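# Press the gauge pin on the magnet-marked fixture post

## Task

Find the post of the checking fixture that has the yellow magnet on it. Drive that post's gauge pin fully home and keep it fully pressed for at least one second; it may spring back out afterwards. Do not disturb the gauge pins of the other three posts, and do not move the magnet.

## Robot and tools

ROBOT. Two UR20-style arms, left_arm and right_arm, each with a Robotiq 2F-85 two-finger gripper and one wrist camera (cam_left_wrist, cam_right_wrist, both 896x504). The scene frame has its origin at table-top height, midway between the nominal bases. +z is up, +x points out over the table, and left_arm sits on the +y side. Calibrated bases: left_arm at (+0.060, +0.928, 0) m, right_arm at (-0.064, -0.817, 0) m, each turned only slightly about z.

FRAMES. Reported hand positions (m), quaternions (wxyz), velocities and Hand targets are in that arm's own base frame. Commanded offsets are along the current Hand target's own axes, which is the gripper frame. The fingers point along gripper +z and open and close along y. The camera block sticks out about 10 cm toward +x. end_effector_position is the spot between the closed pads. Closed fingertips reach about 19 mm past it; fully open, about 6 mm. For pushing a pin, a closed gripper aimed along +z makes a compact tip.

execute_actions(actions, cameras). actions is a list of actions; each action is a list of 1 to 15 rows; a row is one 1/30 s step, and a short table repeats its last row, so every action lasts 0.5 s. Each row has 18 numbers in [-1, 1], always covering both arms: left dx, dy, dz, rx, ry, rz, gripper position, force_limit, speed, followed by the same nine for right. The six pose numbers are an offset, not a pose, measured from the Hand target held when that action began; every row counts from that same start, and sending an offset again moves further. Scale: 1.0 = 0.6 m or 180 degrees; rx, ry, rz form one rotation vector. Six zeros re-command the current Hand target, and that is also how to stop an arm still pressing into something. Gripper position: +1 is fully open (85 mm), about -0.8 brings the pads together, -1 closes until blocked. speed runs from about 20 mm/s (-1) through 85 (0) to 150 mm/s (+1); force_limit sets grip strength (higher is harder). Both start at +1. To leave a gripper unchanged, repeat the three numbers you last sent; a 0 is a real command. An empty actions list only reports state and images. cameras: list of names; omitted, null or ["all"] gives all; [] gives none; an unknown name voids the call.

move(target, speed, blend, stop_force, zero, blocking, cameras). target is one 18-number row or a list of up to 15 rows, laid out and scaled as above; every row is an offset from the Hand targets at the move's start, not from the previous row. The gripper travels a straight line, with no obstacle avoidance, and the whole move is capped at 10 s. speed: m/s, 0.002 to 4.2, default 0.25 (rotation up to twice that in rad/s); one value or one per target. blend: corner rounding in m for a list. stop_force: N, 6 to 120, shared by both arms; a path ends when the wrist sensor feels that much push against the direction of travel, and the arm then backs to just before that level but still presses somewhat. Leave it out when moving away from something you are touching. zero (only with stop_force): true re-zeroes moving arms first; false keeps the old zero so repeated presses add up. blocking=false returns after 0.5 s while the move continues; not allowed with stop_force. The result adds a move: line: done, off_target, moving, held or fault, plus limits (paced = pose clipped, held = steps withheld). An arm not named ended within 3 mm and 2 degrees. done does not prove nothing was bumped.

wait(seconds 0 to 10): arms keep their last command; good for holding a pin pressed. stop: brakes a running move. zoom_image(camera, region=[x0, y0, x1, y1] pixels, at most 504x504) enlarges part of a wrist camera's latest picture. zero_wrist_force(arm) re-zeroes that arm's sensor. read_manual(section) only gives licence texts. finished_scene(scene = current scene number) ends the scene irreversibly; call it once the pin has been held in.

RESULTS. Each arm's position, orientation, Hand target, Tool commands, joint data, and gripper object_status: 0 moving, 1 blocked while opening, 2 blocked while closing (holding), 3 reached target or pads met. position_measured is in counts: 3 open, 78 about 60 mm, 130 about 40 mm, 180 about 20 mm, 230 pads touching. Joint velocities may read within noise. Wrist force and torque are in the gripper's axes, with a third line showing the peak since the last report; a push on a surface reads as force from it into the arm. Calls with actions also list some intermediate hand positions. The gripper often rests a little short of its Hand target; re-command it, or add the missing distance.

LIMITS AND HAZARDS. Orientation commands are clipped to 32 degrees from the current one per step. Motion lags commands by about 0.2 s. Arms are stiff: aiming even slightly past a hard contact can trigger a fault stop, an arm freeze of 10 s, caused by about 150 N (plus or minus 25) on any part or joint torque at its limit (wrist joints 98.4 N m). So press slowly, with stop_force, just to the pin's full travel, wait about a second, then pull back without stop_force. Avoid hitting the fixture, the magnet or the other pins, avoid arm-to-arm contact (a clearance check helps but is not complete), keep paths away from an arm's own base, and let nothing fall off the table. Long stretched or pushing poses heat motors: MOTOR HOT at 70 °C, brakes at 85 °C. Time you spend writing lets the simulation run on.

Each tool is called after "Call:" as a command line: name --argument value for each argument, lists and objects as JSON in quotes; but a table of rows of numbers goes row by row, as --pt "numbers of a row", without its own name.

## Session

Call:
execute_actions --actions '[]'

Scene clock: 0.00 s.
left_arm: end_effector_position=(+0.6452, +0.5338, +0.3687) position_measured=3 object_status=3 end_effector_quat_wxyz=(+0.054, +0.895, -0.431, +0.101) | right_arm: end_effector_position=(+1.0094, -0.4085, +0.1239) position_measured=3 object_status=3 end_effector_quat_wxyz=(+0.497, -0.362, -0.574, -0.541)
Joint positions: left_arm=[0.541 -1.507 2.094 -2.179 -1.799 -1.706] | right_arm=[2.693 -2.576 -1.22 -2.623 2.507 -0.374]
Joint velocities: within noise
Joint torques (N m): no reading
Motor temperatures (°C): left_arm=[24 36 26 39 35 34] | right_arm=[29 36 36 38 34 39]
Wrist force (N): no reading
Wrist torque (N m): no reading
Wrist force, peak (N): no reading
Hand target: left_arm +0.6452, +0.5338, +0.3687; +0.054, +0.895, -0.431, +0.101 | right_arm +1.0094, -0.4085, +0.1239; +0.497, -0.362, -0.574, -0.541
Tool commands: left_gripper/position=+1.0 left_gripper/force_limit=+1.0 left_gripper/speed=+1.0 right_gripper/position=+1.0 right_gripper/force_limit=+1.0 right_gripper/speed=+1.0

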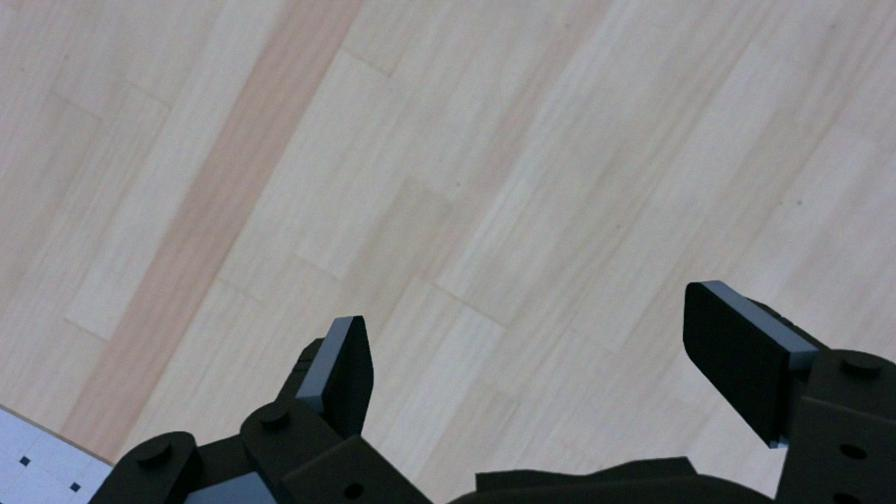

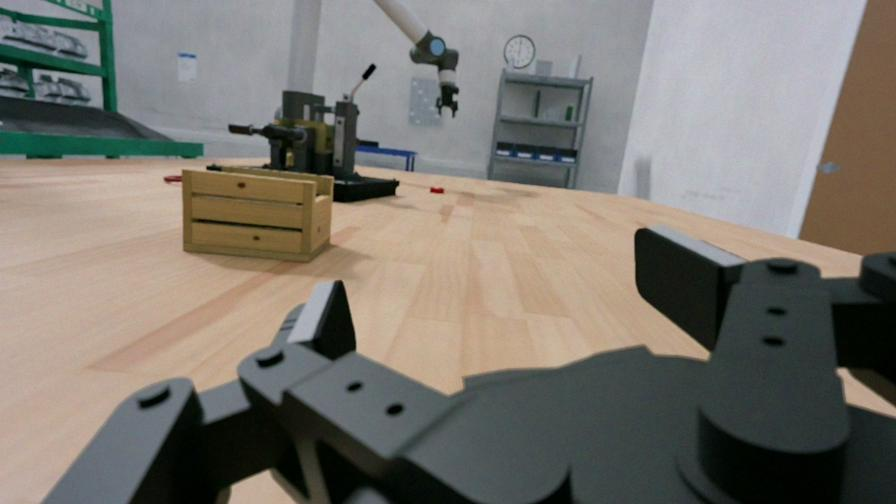

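Call:
zoom_image --camera "cam_right_wrist" --region '[150, 40, 500, 240]'

Call:
zoom_image --camera "cam_left_wrist" --region '[0, 380, 160, 504]'

Scaled by 1.440 from the camera's 896x504 image, which has a finer 1280x720 frame.

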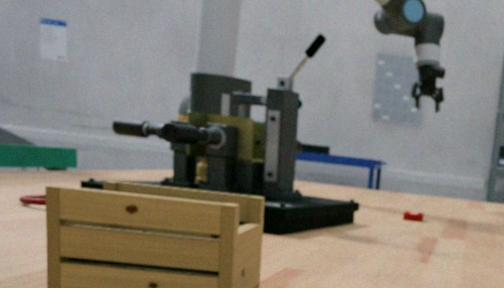

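Scaled by 3.150 from the camera's 896x504 image, which has a finer 1280x720 frame.

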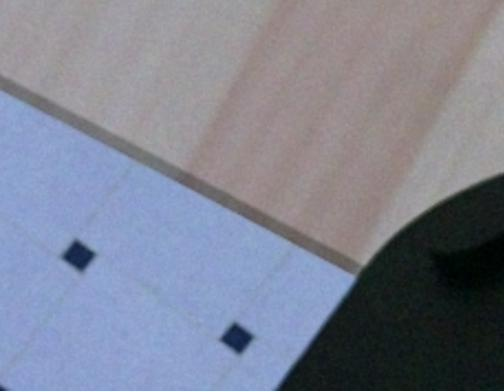

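Call:
move --target '[0.991,0.475,-0.416,-0.0568,-0.0024,0.2434,1,1,1,0,0,0,0,0,0,1,1,1]' --speed 0.5

Scene clock: 3.70 s.
left_arm: end_effector_position=(+0.7507, -0.0500, +0.7492) position_measured=3 object_status=3 end_effector_quat_wxyz=(-0.088, -0.662, +0.740, -0.072) | right_arm: end_effector_position=(+1.0094, -0.4085, +0.1239) position_measured=3 object_status=3 end_effector_quat_wxyz=(+0.497, -0.362, -0.574, -0.541)
Joint positions: left_arm=[-0.233 -1.748 1.763 -1.604 -1.799 -1.695] | right_arm=[2.693 -2.576 -1.22 -2.623 2.507 -0.374]
Joint velocities: within noise
Joint torques (N m): left_arm=[-22.86 -27.87 -139.01 -5.71 4.16 -4.07] | right_arm=[1.42 244.29 74.39 -2.85 0.81 0.21]
Motor temperatures (°C): left_arm=[24 36 26 39 35 34] | right_arm=[29 36 36 38 34 39]
Wrist force (N): left_arm=[0.1 -0.9 -0.1] | right_arm=[0.2 0.1 0.4]
Wrist torque (N m): left_arm=[-0.11 -0.06 -0.03] | right_arm=[0.01 -0.03 0.00]
Wrist force, peak (N): left_arm=[4.6 -2.0 -1.8] | right_arm=[0.0 0.4 0.5]
Hand target: left_arm +0.7507, -0.0502, +0.7493; -0.088, -0.662, +0.740, -0.072 | right_arm +1.0094, -0.4085, +0.1239; +0.497, -0.362, -0.574, -0.541
Off the commanded pose: left_arm 0.000 m, 0 deg | right_arm 0.000 m, 0 deg.
move: done
camera_calibration:
cam_left_wrist: T_world_to_cam=[[-0.971492, 0.236553, -0.0157079, 0.76974], [0.234119, 0.967704, 0.0934719, -0.174184], [0.0373116, 0.0871297, -0.995498, 0.848205], [0, 0, 0, 1]] pos_world=[0.756928, -0.0874295, 0.872759]

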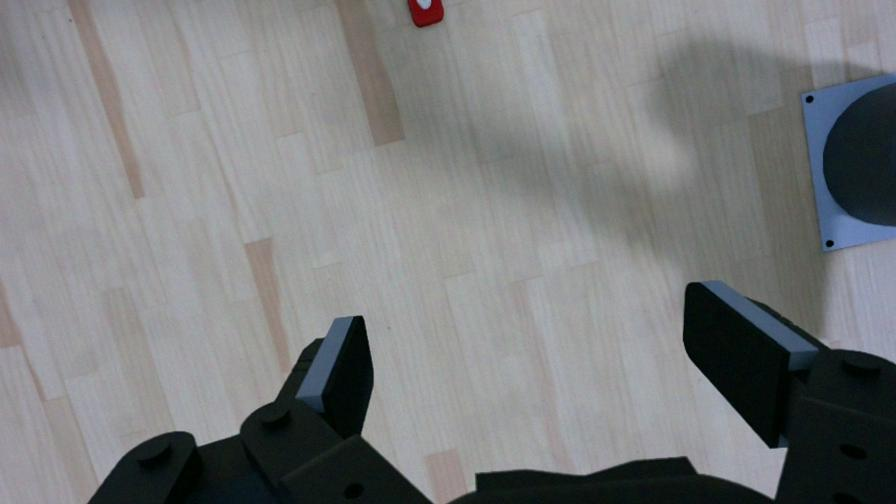

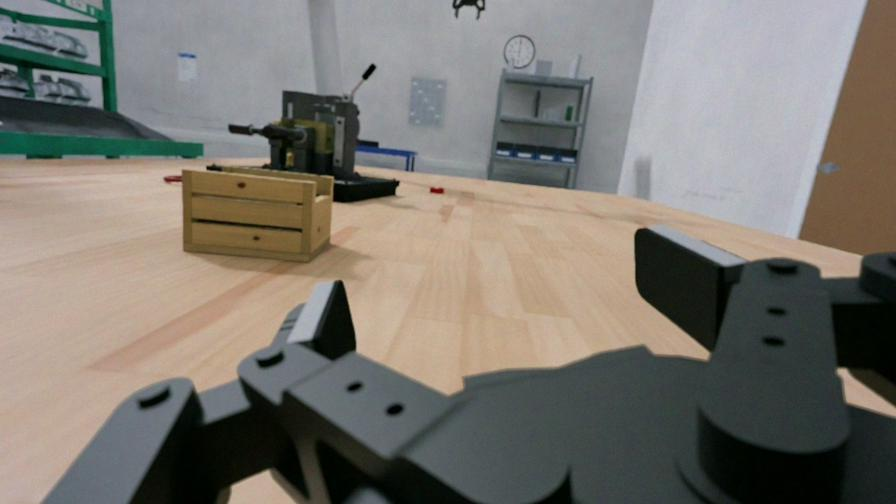

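Call:
move --target '[0.98,0.14,0.143,-0.0376,-0.0017,0.162,1,1,1,0,0,0,0,0,0,1,1,1]' --speed 0.5

Scene clock: 5.93 s.
left_arm: end_effector_position=(+0.6014, -0.6290, +0.7999) position_measured=3 object_status=3 end_effector_quat_wxyz=(-0.104, -0.449, +0.886, -0.047) | right_arm: end_effector_position=(+1.0094, -0.4085, +0.1239) position_measured=3 object_status=3 end_effector_quat_wxyz=(+0.497, -0.362, -0.574, -0.541)
Joint positions: left_arm=[-0.955 -1.626 1.598 -1.607 -1.79 -1.899] | right_arm=[2.693 -2.576 -1.22 -2.623 2.507 -0.374]
Joint velocities: within noise
Joint torques (N m): left_arm=[-13.25 -61.68 -133.97 -7.09 4.51 -3.48] | right_arm=[0.57 251.56 75.06 -2.24 1.59 1.41]
Motor temperatures (°C): left_arm=[24 36 26 39 35 34] | right_arm=[29 36 36 38 34 39]
Wrist force (N): left_arm=[0.3 -0.6 0.4] | right_arm=[-0.1 0.1 0.2]
Wrist torque (N m): left_arm=[-0.06 -0.09 -0.01] | right_arm=[0.02 0.02 -0.01]
Wrist force, peak (N): left_arm=[4.6 -2.2 1.0] | right_arm=[0.1 0.5 0.5]
Hand target: left_arm +0.6013, -0.6292, +0.7999; -0.104, -0.449, +0.886, -0.047 | right_arm +1.0094, -0.4085, +0.1239; +0.497, -0.362, -0.574, -0.541
Off the commanded pose: left_arm 0.000 m, 0 deg | right_arm 0.000 m, 0 deg.
move: done
camera_calibration:
cam_left_wrist: T_world_to_cam=[[-0.723802, 0.689824, -0.0159302, 0.898738], [0.685788, 0.721734, 0.0937825, -0.0102505], [0.0761908, 0.0569553, -0.995465, 0.912317], [0, 0, 0, 1]] pos_world=[0.588028, -0.664534, 0.923458]

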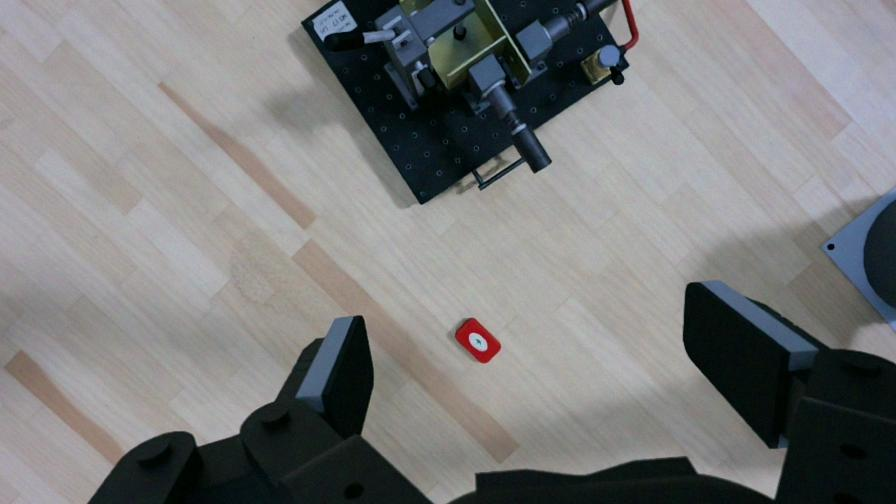

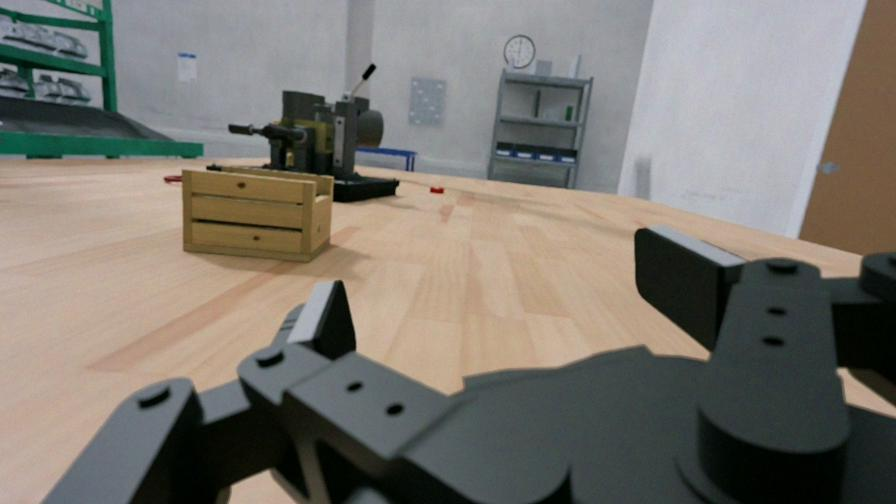

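Call:
zoom_image --camera "cam_left_wrist" --region '[290, 0, 690, 220]'

Scaled by 1.260 from the camera's 896x504 image, which has a finer 1280x720 frame.

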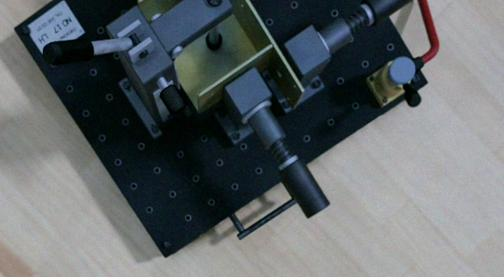

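Call:
move --target '[0.425,0.031,0.099,0,0,0,1,1,1,0,0,0,0,0,0,1,1,1]' --speed 0.5 --cameras '["cam_left_wrist"]'

Call:
zoom_image --camera "cam_left_wrist" --region '[250, 50, 700, 350]'

Scene clock: 7.70 s.
left_arm: end_effector_position=(+0.4312, -0.8288, +0.8000) position_measured=3 object_status=3 end_effector_quat_wxyz=(-0.104, -0.449, +0.886, -0.047) | right_arm: end_effector_position=(+1.0094, -0.4085, +0.1239) position_measured=3 object_status=3 end_effector_quat_wxyz=(+0.497, -0.362, -0.574, -0.541)
Joint positions: left_arm=[-1.238 -1.574 1.561 -1.68 -1.764 -2.187] | right_arm=[2.693 -2.576 -1.22 -2.623 2.507 -0.374]
Joint velocities: within noise
Joint torques (N m): left_arm=[-11.99 -77.01 -130.12 -13.33 4.41 -4.29] | right_arm=[-0.4 254.9 72.44 -2 2.22 2]
Motor temperatures (°C): left_arm=[24 36 26 39 35 34] | right_arm=[29 36 36 38 34 39]
Wrist force (N): left_arm=[-0.2 -0.6 0.5] | right_arm=[0.3 0.2 0.2]
Wrist torque (N m): left_arm=[-0.05 0.02 -0.01] | right_arm=[0.03 -0.06 -0.01]
Wrist force, peak (N): left_arm=[4.9 0.0 1.7] | right_arm=[0.2 0.4 0.5]
Hand target: left_arm +0.4310, -0.8290, +0.7999; -0.104, -0.449, +0.886, -0.047 | right_arm +1.0094, -0.4085, +0.1239; +0.497, -0.362, -0.574, -0.541
Off the commanded pose: left_arm 0.000 m, 0 deg | right_arm 0.000 m, 0 deg.
move: done
camera_calibration:
cam_left_wrist: T_world_to_cam=[[-0.7237, 0.68993, -0.0159837, 0.913473], [0.685897, 0.72164, 0.0937132, 0.2506], [0.07619, 0.056857, -0.995471, 0.936684], [0, 0, 0, 1]] pos_world=[0.417828, -0.864333, 0.923558]
Images, in order (width x height): cam_left_wrist 896x504.

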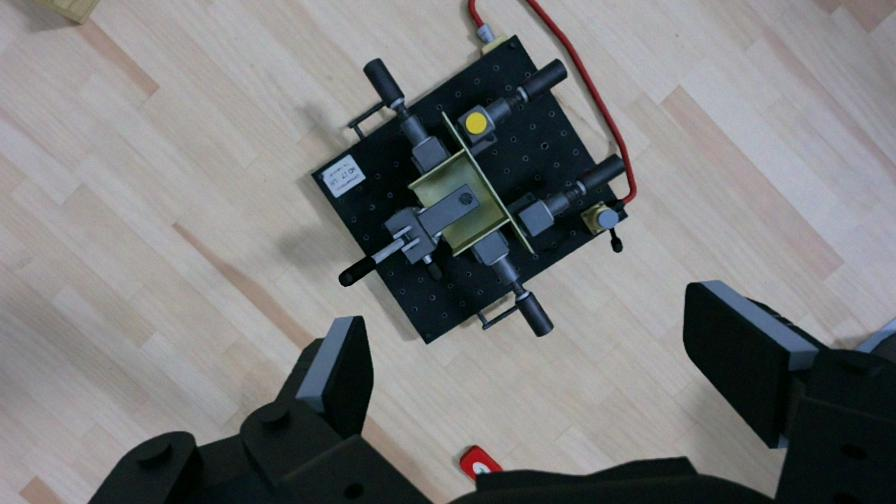

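Scaled by 1.120 from the camera's 896x504 image, which has a finer 1280x720 frame.

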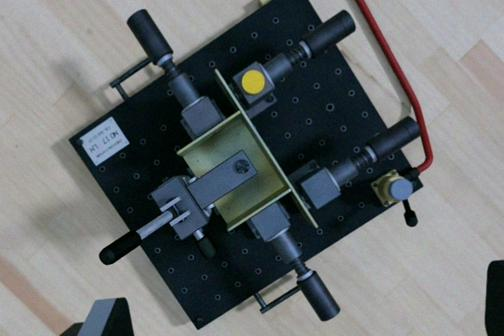

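Call:
move --pt "0.406 0.3975 0.0987 0.1428 0.0064 -0.6137 -0.8 -1 0 0 0 0 0 0 0 1 1 1" --pt "0.2626 0.391 0.715 0.1428 0.0064 -0.6137 -0.8 -1 0 0 0 0 0 0 0 1 1 1" --speed 0.5

Scene clock: 14.53 s.
left_arm: end_effector_position=(+0.0906, -0.8895, +0.4202) position_measured=229 object_status=3 end_effector_quat_wxyz=(+0.018, +0.987, -0.112, +0.113) | right_arm: end_effector_position=(+1.0094, -0.4085, +0.1239) position_measured=3 object_status=3 end_effector_quat_wxyz=(+0.497, -0.362, -0.574, -0.541)
Joint positions: left_arm=[-1.785 -1.515 2.018 -2.087 -1.342 -4.7] | right_arm=[2.693 -2.576 -1.22 -2.623 2.507 -0.374]
Joint velocities: within noise
Joint torques (N m): left_arm=[21.6 -75.67 -74.54 -12.83 6.76 2.06] | right_arm=[1.63 252.35 76.43 -0.08 2.65 2.55]
Motor temperatures (°C): left_arm=[24 36 26 39 35 34] | right_arm=[29 36 36 37 34 39]
Wrist force (N): left_arm=[0.5 -0.1 -0.3] | right_arm=[0.1 0.1 0.3]
Wrist torque (N m): left_arm=[-0.04 -0.14 -0.01] | right_arm=[0.02 -0.02 0.00]
Wrist force, peak (N): left_arm=[0.9 -0.2 -5.0] | right_arm=[0.3 0.7 0.4]
Hand target: left_arm +0.0906, -0.8895, +0.4200; +0.018, +0.987, -0.111, +0.113 | right_arm +1.0094, -0.4085, +0.1239; +0.497, -0.362, -0.574, -0.541
Off the commanded pose: left_arm 0.000 m, 0 deg | right_arm 0.000 m, 0 deg.
move: done
camera_calibration:
cam_left_wrist: T_world_to_cam=[[-0.345395, -0.938334, -0.0152494, -0.780172], [-0.934874, 0.342612, 0.092889, 0.373612], [-0.0819362, 0.0463396, -0.99556, 0.592995], [0, 0, 0, 1]] pos_world=[0.1284, -0.887545, 0.543761]

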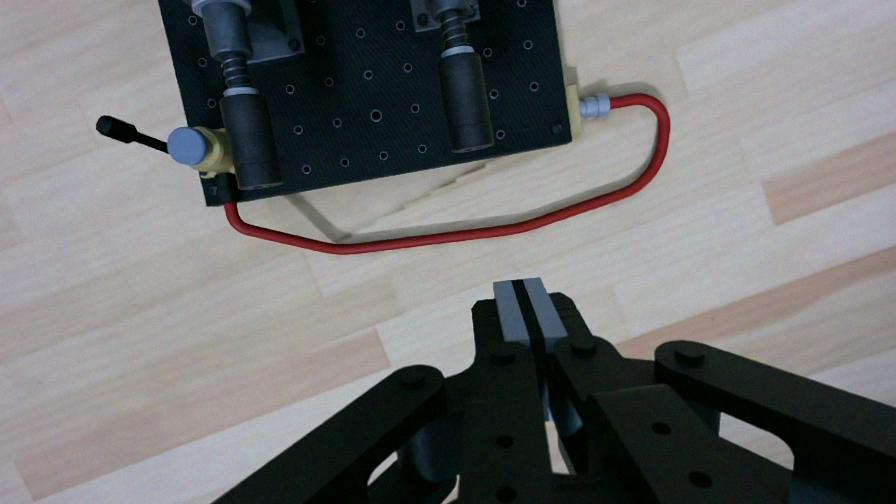

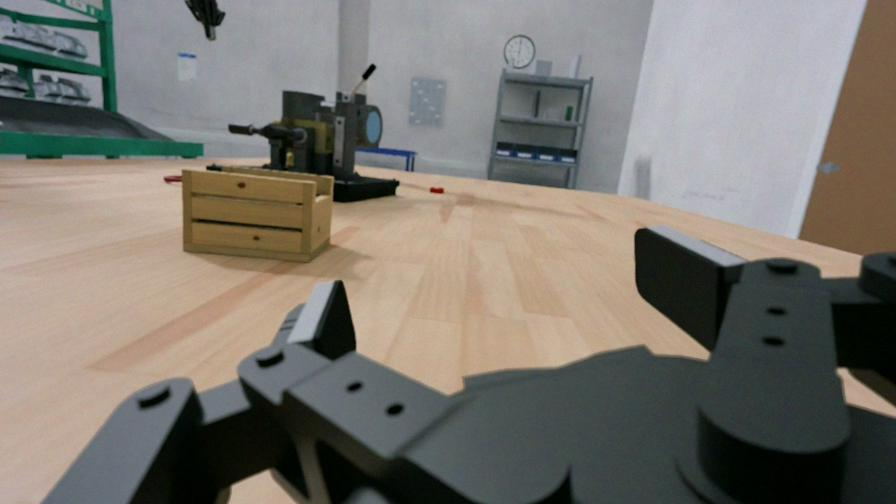

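Call:
zoom_image --camera "cam_left_wrist" --region '[380, 0, 580, 180]'

Scaled by 2.520 from the camera's 896x504 image, which has a finer 1280x720 frame.

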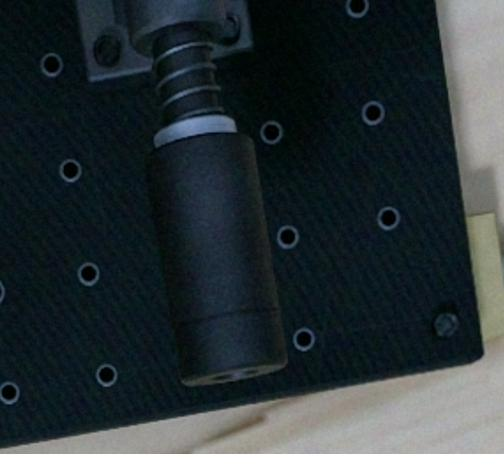

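Call:
move --target '[-0.0545,0.008,0.244,0,0,0,-0.8,-1,0,0,0,0,0,0,0,1,1,1]' --speed 0.3 --cameras '["cam_left_wrist"]'

Call:
zoom_image --camera "cam_left_wrist" --region '[350, 0, 650, 300]'

Scene clock: 18.13 s.
left_arm: end_effector_position=(+0.0906, -0.8960, +0.2702) position_measured=229 object_status=3 end_effector_quat_wxyz=(+0.018, +0.987, -0.111, +0.113) | right_arm: end_effector_position=(+1.0094, -0.4085, +0.1239) position_measured=3 object_status=3 end_effector_quat_wxyz=(+0.497, -0.362, -0.574, -0.541)
Joint positions: left_arm=[-1.783 -1.393 2.128 -2.319 -1.342 -4.698] | right_arm=[2.693 -2.576 -1.22 -2.623 2.507 -0.374]
Joint velocities: within noise
Joint torques (N m): left_arm=[17.23 -90.5 -60.37 -12.04 -2.12 2.51] | right_arm=[-2.2 255.09 73.8 -0.38 3.26 3.5]
Motor temperatures (°C): left_arm=[24 36 26 39 35 34] | right_arm=[29 36 36 37 34 39]
Wrist force (N): left_arm=[0.3 -0.2 -0.4] | right_arm=[0.0 0.4 0.2]
Wrist torque (N m): left_arm=[-0.05 -0.09 -0.03] | right_arm=[0.08 -0.01 -0.01]
Wrist force, peak (N): left_arm=[1.1 0.1 -4.0] | right_arm=[0.5 0.5 0.3]
Hand target: left_arm +0.0906, -0.8960, +0.2701; +0.018, +0.987, -0.111, +0.113 | right_arm +1.0094, -0.4085, +0.1239; +0.497, -0.362, -0.574, -0.541
Off the commanded pose: left_arm 0.000 m, 0 deg | right_arm 0.000 m, 0 deg.
move: done
camera_calibration:
cam_left_wrist: T_world_to_cam=[[-0.345395, -0.938334, -0.0152494, -0.788463], [-0.934874, 0.342612, 0.092889, 0.389729], [-0.0819362, 0.0463396, -0.99556, 0.444057], [0, 0, 0, 1]] pos_world=[0.1284, -0.893945, 0.393861]
Images, in order (width x height): cam_left_wrist 896x504.

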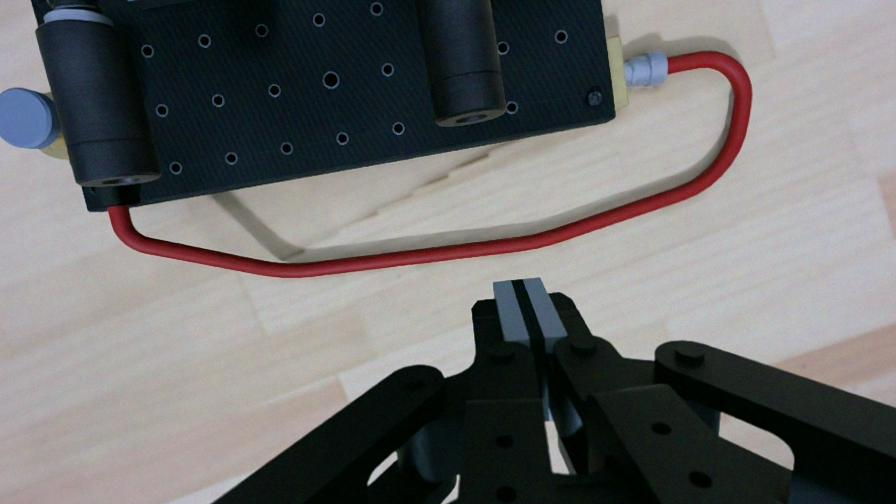

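Scaled by 1.680 from the camera's 896x504 image, which has a finer 1280x720 frame.

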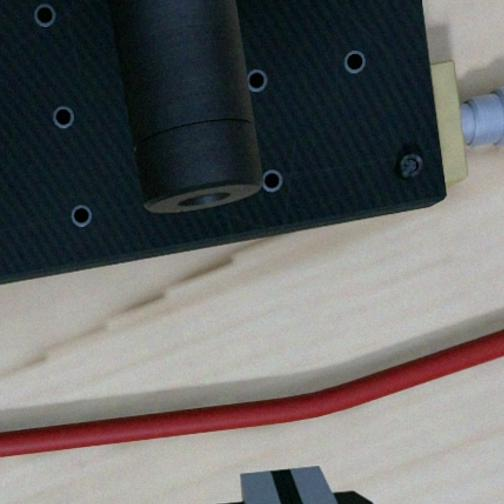

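Call:
zoom_image --camera "cam_left_wrist" --region '[0, 0, 250, 250]'

Call:
execute_actions --actions '[]' --cameras '["cam_right_wrist"]'

Call:
zoom_image --camera "cam_right_wrist" --region '[200, 60, 420, 220]'

Scaled by 2.016 from the camera's 896x504 image, which has a finer 1280x720 frame.

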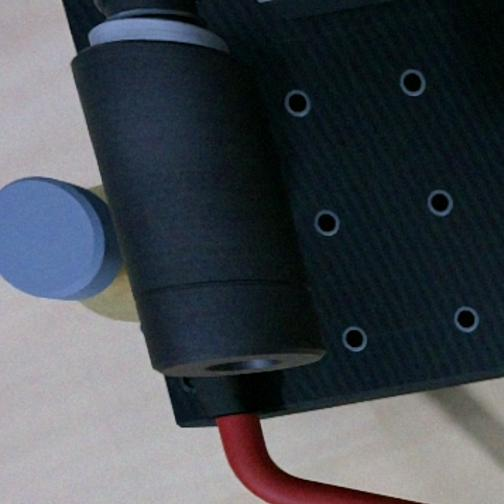

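Scene clock: 18.97 s.
left_arm: end_effector_position=(+0.0906, -0.8960, +0.2701) position_measured=229 object_status=3 end_effector_quat_wxyz=(+0.018, +0.987, -0.111, +0.113) | right_arm: end_effector_position=(+1.0094, -0.4085, +0.1239) position_measured=3 object_status=3 end_effector_quat_wxyz=(+0.497, -0.362, -0.574, -0.541)
Joint positions: left_arm=[-1.783 -1.393 2.128 -2.32 -1.342 -4.698] | right_arm=[2.693 -2.576 -1.22 -2.623 2.507 -0.374]
Joint velocities: within noise
Joint torques (N m): left_arm=[22 -95.3 -63.77 -12.73 -1.5 2.78] | right_arm=[-0.77 249.29 74.4 -0.8 3 4.04]
Motor temperatures (°C): left_arm=[24 36 26 39 35 34] | right_arm=[29 36 36 37 34 39]
Wrist force (N): left_arm=[0.1 0.1 -0.4] | right_arm=[-0.1 0.3 0.2]
Wrist torque (N m): left_arm=[0.00 -0.06 -0.03] | right_arm=[0.05 0.01 0.00]
Wrist force, peak (N): left_arm=[0.3 -0.4 -0.4] | right_arm=[0.2 0.5 0.8]
Hand target: left_arm +0.0906, -0.8960, +0.2701; +0.018, +0.987, -0.111, +0.113 | right_arm +1.0094, -0.4085, +0.1239; +0.497, -0.362, -0.574, -0.541
Tool commands: left_gripper/position=-0.8 left_gripper/force_limit=-1.0 left_gripper/speed=+0.0 right_gripper/position=+1.0 right_gripper/force_limit=+1.0 right_gripper/speed=+1.0
Off the commanded pose: left_arm 0.000 m, 0 deg | right_arm 0.000 m, 0 deg.
Images, in order (width x height): cam_right_wrist 896x504.

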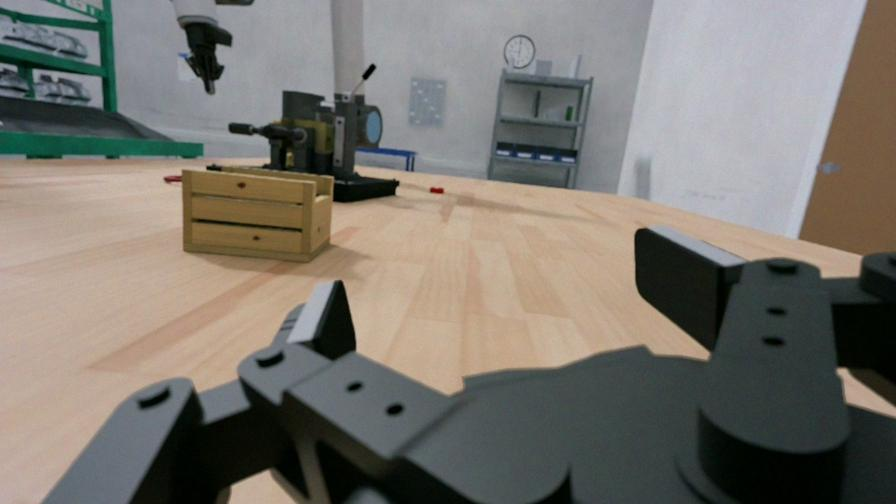

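Scaled by 2.291 from the camera's 896x504 image, which has a finer 1280x720 frame.

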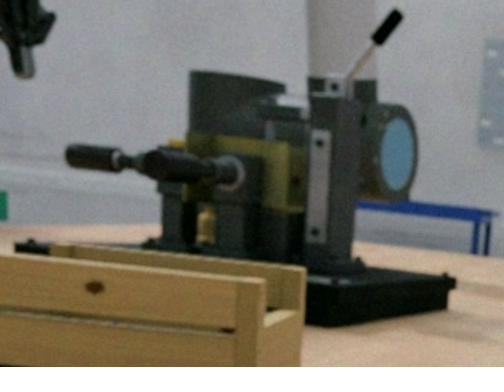

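Call:
move --target '[-0.0397,-0.0018,0.170,0,0,0,-0.8,-1,0,0,0,0,0,0,0,1,1,1]' --speed 0.2

Call:
zoom_image --camera "cam_right_wrist" --region '[180, 80, 330, 180]'

Call:
zoom_image --camera "cam_left_wrist" --region '[350, 0, 650, 300]'

Scene clock: 21.33 s.
left_arm: end_effector_position=(+0.0905, -0.8960, +0.1655) position_measured=229 object_status=3 end_effector_quat_wxyz=(+0.018, +0.987, -0.112, +0.113) | right_arm: end_effector_position=(+1.0094, -0.4085, +0.1239) position_measured=3 object_status=3 end_effector_quat_wxyz=(+0.497, -0.362, -0.574, -0.541)
Joint positions: left_arm=[-1.783 -1.286 2.19 -2.488 -1.342 -4.698] | right_arm=[2.693 -2.576 -1.22 -2.623 2.507 -0.374]
Joint velocities: within noise
Joint torques (N m): left_arm=[10.69 -100.11 -48.45 -12.58 -0.19 2.7] | right_arm=[-2.29 253.58 74.87 -0.86 3.31 3.8]
Motor temperatures (°C): left_arm=[24 36 26 39 35 34] | right_arm=[29 36 36 37 34 39]
Wrist force (N): left_arm=[0.7 0.4 -0.6] | right_arm=[0.2 0.3 0.4]
Wrist torque (N m): left_arm=[0.00 -0.20 0.01] | right_arm=[0.05 -0.03 0.00]
Wrist force, peak (N): left_arm=[0.7 0.2 -3.0] | right_arm=[0.4 0.6 0.3]
Hand target: left_arm +0.0905, -0.8960, +0.1653; +0.018, +0.987, -0.111, +0.113 | right_arm +1.0094, -0.4085, +0.1239; +0.497, -0.362, -0.574, -0.541
Off the commanded pose: left_arm 0.000 m, 0 deg | right_arm 0.000 m, 0 deg.
move: done
camera_calibration:
cam_left_wrist: T_world_to_cam=[[-0.345395, -0.938334, -0.0152494, -0.79019], [-0.934874, 0.342612, 0.092889, 0.399404], [-0.0819362, 0.0463396, -0.99556, 0.339719], [0, 0, 0, 1]] pos_world=[0.1283, -0.894045, 0.289061]

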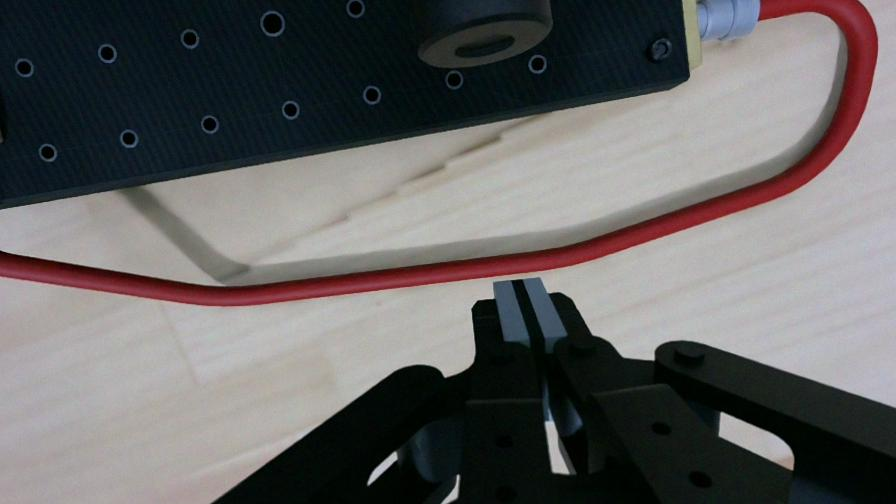

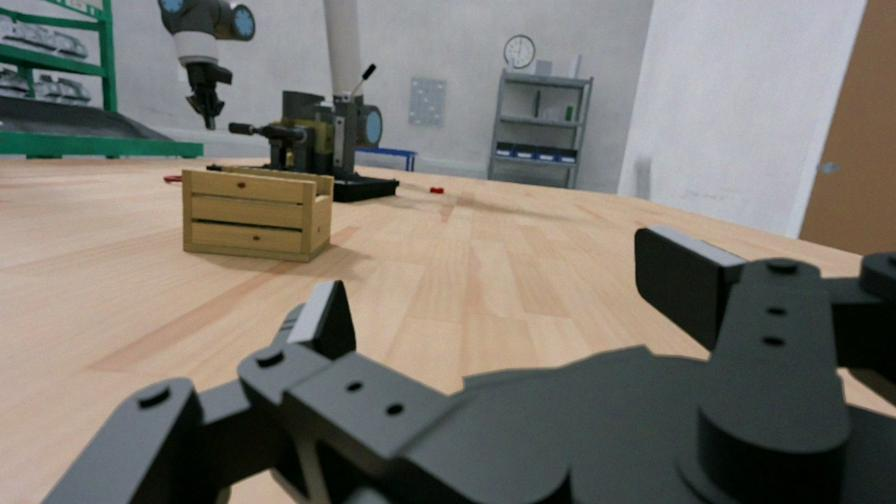

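Scaled by 3.360 from the camera's 896x504 image, which has a finer 1280x720 frame.

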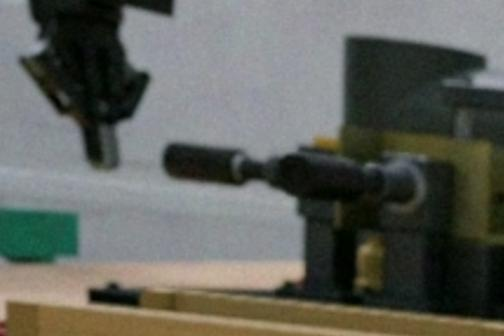

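Scaled by 1.680 from the camera's 896x504 image, which has a finer 1280x720 frame.

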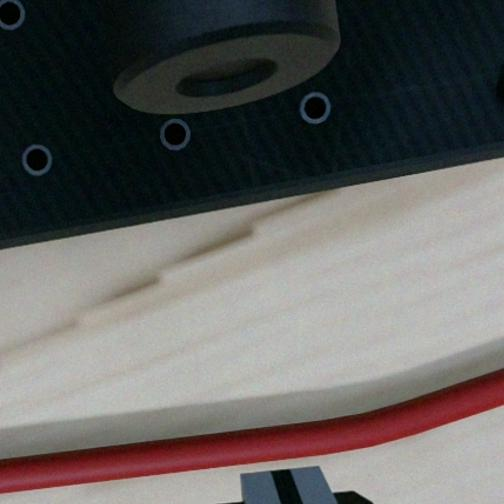

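Call:
move --target '[0.0649,-0.0002,0.0151,0,-0.073,0,-0.8,-1,0,0,0,0,0,0,0,1,1,1]' --speed 0.15

Call:
zoom_image --camera "cam_right_wrist" --region '[180, 80, 330, 180]'

Call:
zoom_image --camera "cam_left_wrist" --region '[350, 0, 650, 300]'

Scene clock: 23.43 s.
left_arm: end_effector_position=(+0.1295, -0.9048, +0.1654) position_measured=229 object_status=3 end_effector_quat_wxyz=(+0.005, +0.994, -0.113, -0.001) | right_arm: end_effector_position=(+1.0094, -0.4085, +0.1239) position_measured=3 object_status=3 end_effector_quat_wxyz=(+0.497, -0.362, -0.574, -0.541)
Joint positions: left_arm=[-1.65 -1.264 2.136 -2.453 -1.572 -4.565] | right_arm=[2.693 -2.576 -1.22 -2.623 2.507 -0.374]
Joint velocities: within noise
Joint torques (N m): left_arm=[24.26 -109.51 -96.97 -6.41 -5.41 2.39] | right_arm=[0.59 250.6 74.6 -0.67 3.83 3.9]
Motor temperatures (°C): left_arm=[24 36 26 39 35 34] | right_arm=[29 36 36 37 34 39]
Wrist force (N): left_arm=[-0.1 0.0 -0.2] | right_arm=[0.1 0.2 0.1]
Wrist torque (N m): left_arm=[-0.13 -0.09 0.05] | right_arm=[0.03 -0.01 -0.01]
Wrist force, peak (N): left_arm=[1.4 -0.4 -0.5] | right_arm=[0.1 0.3 0.8]
Hand target: left_arm +0.1295, -0.9048, +0.1654; +0.005, +0.994, -0.113, -0.001 | right_arm +1.0094, -0.4085, +0.1239; +0.497, -0.362, -0.574, -0.541
Off the commanded pose: left_arm 0.000 m, 0 deg | right_arm 0.000 m, 0 deg.
move: done
camera_calibration:
cam_left_wrist: T_world_to_cam=[[-0.347756, -0.93748, 0.0140675, -0.788709], [-0.88837, 0.334262, 0.31475, 0.388697], [-0.299774, 0.0969589, -0.94907, 0.409523], [0, 0, 0, 1]] pos_world=[0.193793, -0.909032, 0.277419]

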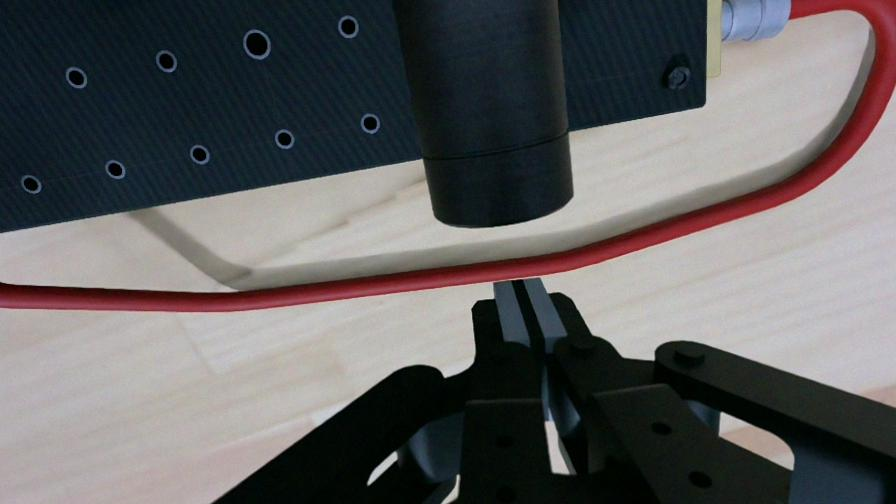

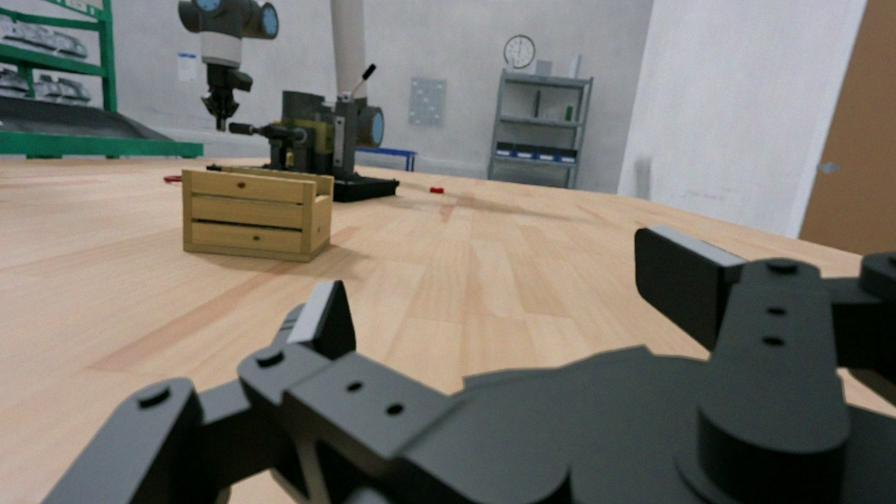

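Scaled by 3.360 from the camera's 896x504 image, which has a finer 1280x720 frame.

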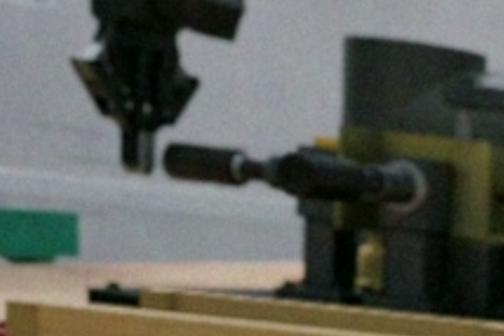

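Scaled by 1.680 from the camera's 896x504 image, which has a finer 1280x720 frame.

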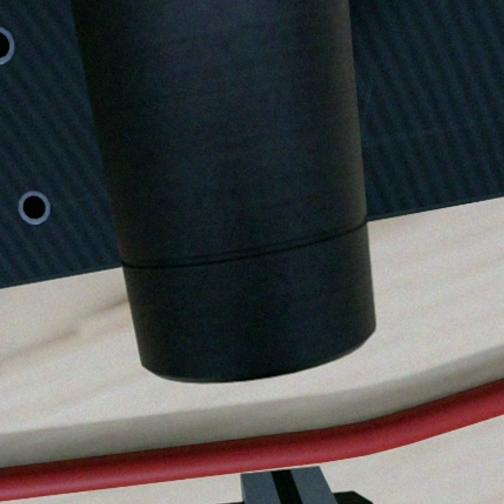

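Call:
move --target '[0.0833,0,0,0,0,0,-0.8,-1,0,0,0,0,0,0,0,1,1,1]' --speed 0.025 --stop_force 60

Call:
zoom_image --camera "cam_right_wrist" --region '[180, 80, 330, 180]'

Scene clock: 26.90 s.
left_arm: end_effector_position=(+0.1732, -0.9149, +0.1653) position_measured=229 object_status=3 end_effector_quat_wxyz=(+0.005, +0.994, -0.113, -0.001) | right_arm: end_effector_position=(+1.0094, -0.4085, +0.1239) position_measured=3 object_status=3 end_effector_quat_wxyz=(+0.497, -0.362, -0.574, -0.541)
Joint positions: left_arm=[-1.601 -1.249 2.112 -2.444 -1.573 -4.516] | right_arm=[2.693 -2.576 -1.22 -2.623 2.507 -0.374]
Joint velocities: within noise
Joint torques (N m): left_arm=[25.96 -176.85 -60.35 -11.29 17.28 -3.74] | right_arm=[-3.57 253.18 75.49 -0.5 3.2 3.84]
Motor temperatures (°C): left_arm=[24 36 26 39 35 34] | right_arm=[29 36 36 37 34 39]
Wrist force (N): left_arm=[-52.4 8.0 8.8] | right_arm=[0.0 0.2 0.3]
Wrist torque (N m): left_arm=[-0.10 0.21 -0.14] | right_arm=[0.04 0.00 0.00]
Wrist force, peak (N): left_arm=[-122.0 -12.4 -22.3] | right_arm=[0.0 0.6 0.6]
Hand target: left_arm +0.1732, -0.9149, +0.1653; +0.005, +0.994, -0.113, -0.001 (not the last commanded pose) | right_arm +1.0094, -0.4085, +0.1239; +0.497, -0.362, -0.574, -0.541
Off the commanded pose: left_arm 0.005 m, 0 deg | right_arm 0.000 m, 0 deg.
move: contact (left_arm)
camera_calibration:
cam_left_wrist: T_world_to_cam=[[-0.347762, -0.937478, 0.0140445, -0.782877], [-0.888307, 0.334241, 0.31495, 0.430772], [-0.299952, 0.0970518, -0.949004, 0.423703], [0, 0, 0, 1]] pos_world=[0.237493, -0.919032, 0.277419]

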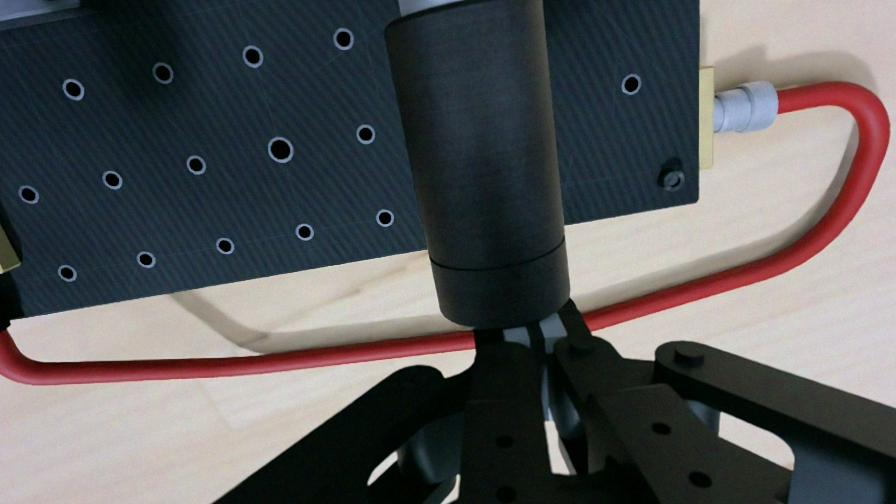

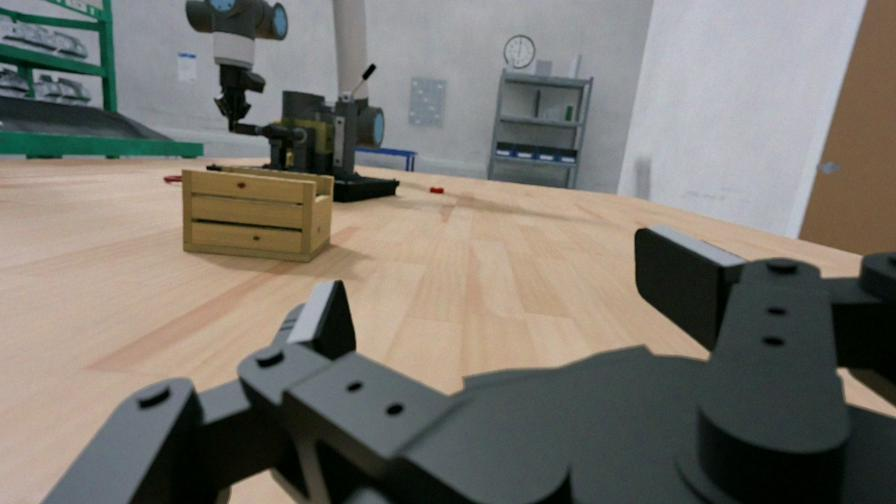

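Scaled by 3.360 from the camera's 896x504 image, which has a finer 1280x720 frame.

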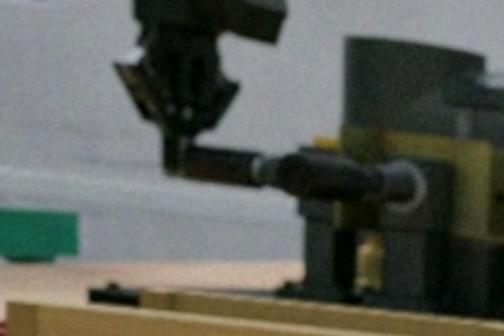

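Call:
move --target '[0.01,0,0,0,0,0,-0.8,-1,0,0,0,0,0,0,0,1,1,1]' --speed 0.004 --stop_force 80 --zero false --cameras '[]'

Call:
wait --seconds 1.3 --cameras '[]'

Scene clock: 28.13 s.
left_arm: end_effector_position=(+0.1735, -0.9149, +0.1653) position_measured=229 object_status=3 end_effector_quat_wxyz=(+0.005, +0.994, -0.113, -0.001) | right_arm: end_effector_position=(+1.0094, -0.4085, +0.1239) position_measured=3 object_status=3 end_effector_quat_wxyz=(+0.497, -0.362, -0.574, -0.541)
Joint positions: left_arm=[-1.6 -1.249 2.111 -2.444 -1.573 -4.515] | right_arm=[2.693 -2.576 -1.22 -2.623 2.507 -0.374]
Joint velocities: within noise
Joint torques (N m): left_arm=[49.03 -159.8 -68.28 -15.46 33.53 -4.25] | right_arm=[-6.75 251.67 76.65 -0.72 3.38 4.1]
Motor temperatures (°C): left_arm=[24 36 26 39 35 34] | right_arm=[29 36 36 37 34 39]
Wrist force (N): left_arm=[-83.8 14.6 13.3] | right_arm=[0.0 0.3 0.1]
Wrist torque (N m): left_arm=[-0.09 0.47 -0.24] | right_arm=[0.05 0.00 0.00]
Wrist force, peak (N): left_arm=[-90.5 17.3 12.1] | right_arm=[0.3 0.3 0.6]
Hand target: left_arm +0.1735, -0.9148, +0.1653; +0.005, +0.994, -0.113, -0.001 (not the last commanded pose) | right_arm +1.0094, -0.4085, +0.1239; +0.497, -0.362, -0.574, -0.541
Off the commanded pose: left_arm 0.006 m, 0 deg | right_arm 0.000 m, 0 deg.
move: contact (left_arm)
No camera images: "cameras" was empty.

Scene clock: 29.43 s.
left_arm: end_effector_position=(+0.1735, -0.9148, +0.1653) position_measured=229 object_status=3 end_effector_quat_wxyz=(+0.005, +0.994, -0.113, -0.001) | right_arm: end_effector_position=(+1.0094, -0.4085, +0.1239) position_measured=3 object_status=3 end_effector_quat_wxyz=(+0.497, -0.362, -0.574, -0.541)
Joint positions: left_arm=[-1.6 -1.249 2.112 -2.444 -1.573 -4.515] | right_arm=[2.693 -2.576 -1.22 -2.623 2.507 -0.374]
Joint velocities: within noise
Joint torques (N m): left_arm=[50.06 -164.21 -64.39 -13.98 32.77 -3.64] | right_arm=[-1.84 251.8 75.9 -0.73 3.42 2.79]
Motor temperatures (°C): left_arm=[24 36 26 39 35 34] | right_arm=[29 36 36 37 34 39]
Wrist force (N): left_arm=[-84.2 15.3 7.3] | right_arm=[0.0 0.3 0.0]
Wrist torque (N m): left_arm=[-0.06 0.53 -0.24] | right_arm=[0.05 0.00 -0.01]
Wrist force, peak (N): left_arm=[-84.9 13.5 13.4] | right_arm=[0.1 0.5 0.5]
Hand target: left_arm +0.1735, -0.9148, +0.1653; +0.005, +0.994, -0.113, -0.001 (not the last commanded pose) | right_arm +1.0094, -0.4085, +0.1239; +0.497, -0.362, -0.574, -0.541
Tool commands: left_gripper/position=-0.8 left_gripper/force_limit=-1.0 left_gripper/speed=+0.0 right_gripper/position=+1.0 right_gripper/force_limit=+1.0 right_gripper/speed=+1.0
Off the commanded pose: left_arm 0.006 m, 0 deg | right_arm 0.000 m, 0 deg.
wait: 1.30 s; at rest by 0.17 s
No camera images: "cameras" was empty.

Call:
move --target '[-0.1,0,0,0,0,0,-0.8,-1,0,0,0,0,0,0,0,1,1,1]' --speed 0.08

Scene clock: 30.80 s.
left_arm: end_effector_position=(+0.1152, -0.9014, +0.1653) position_measured=229 object_status=3 end_effector_quat_wxyz=(+0.005, +0.994, -0.113, -0.001) | right_arm: end_effector_position=(+1.0094, -0.4085, +0.1239) position_measured=3 object_status=3 end_effector_quat_wxyz=(+0.497, -0.362, -0.574, -0.541)
Joint positions: left_arm=[-1.666 -1.269 2.143 -2.455 -1.572 -4.581] | right_arm=[2.693 -2.576 -1.22 -2.623 2.507 -0.374]
Joint velocities: within noise
Joint torques (N m): left_arm=[-20.56 -157.14 -50.32 -13.02 5.75 -4.61] | right_arm=[-6.64 256.61 76.42 -0.43 3.33 3.84]
Motor temperatures (°C): left_arm=[24 36 26 39 35 34] | right_arm=[28 36 36 37 34 39]
Wrist force (N): left_arm=[-2.9 5.9 -0.2] | right_arm=[0.1 0.3 0.1]
Wrist torque (N m): left_arm=[0.96 0.42 0.05] | right_arm=[0.05 -0.01 -0.01]
Wrist force, peak (N): left_arm=[-84.2 15.5 7.4] | right_arm=[0.4 0.2 0.6]
Hand target: left_arm +0.1150, -0.9014, +0.1653; +0.005, +0.994, -0.113, -0.001 | right_arm +1.0094, -0.4085, +0.1239; +0.497, -0.362, -0.574, -0.541
Off the commanded pose: left_arm 0.000 m, 0 deg | right_arm 0.000 m, 0 deg.
move: done
camera_calibration:
cam_left_wrist: T_world_to_cam=[[-0.347815, -0.937458, 0.0140767, -0.790467], [-0.888186, 0.334268, 0.315263, 0.374688], [-0.300251, 0.0971505, -0.9489, 0.405119], [0, 0, 0, 1]] pos_world=[0.179494, -0.905632, 0.27742]

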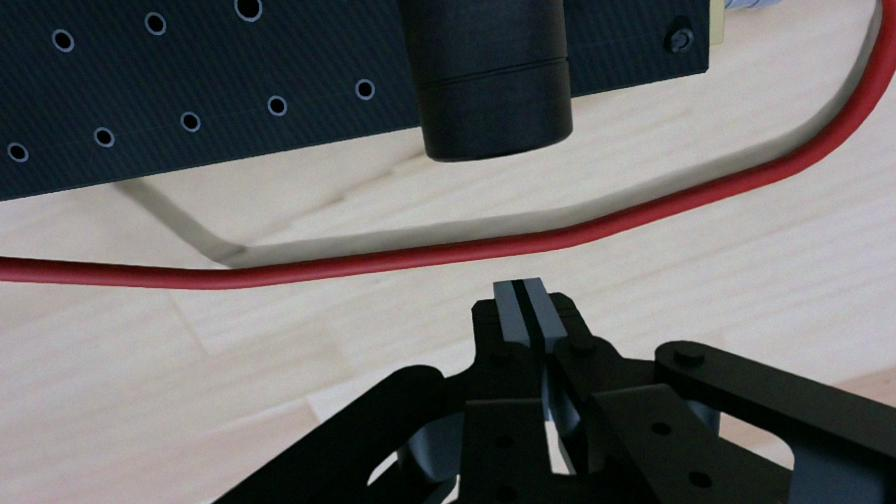

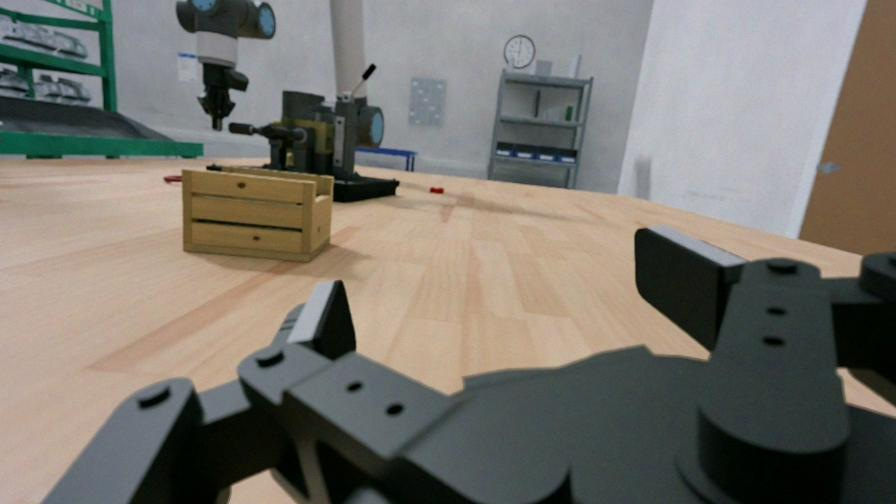

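Call:
finished_scene --scene 1

The scene is finished: the task was done.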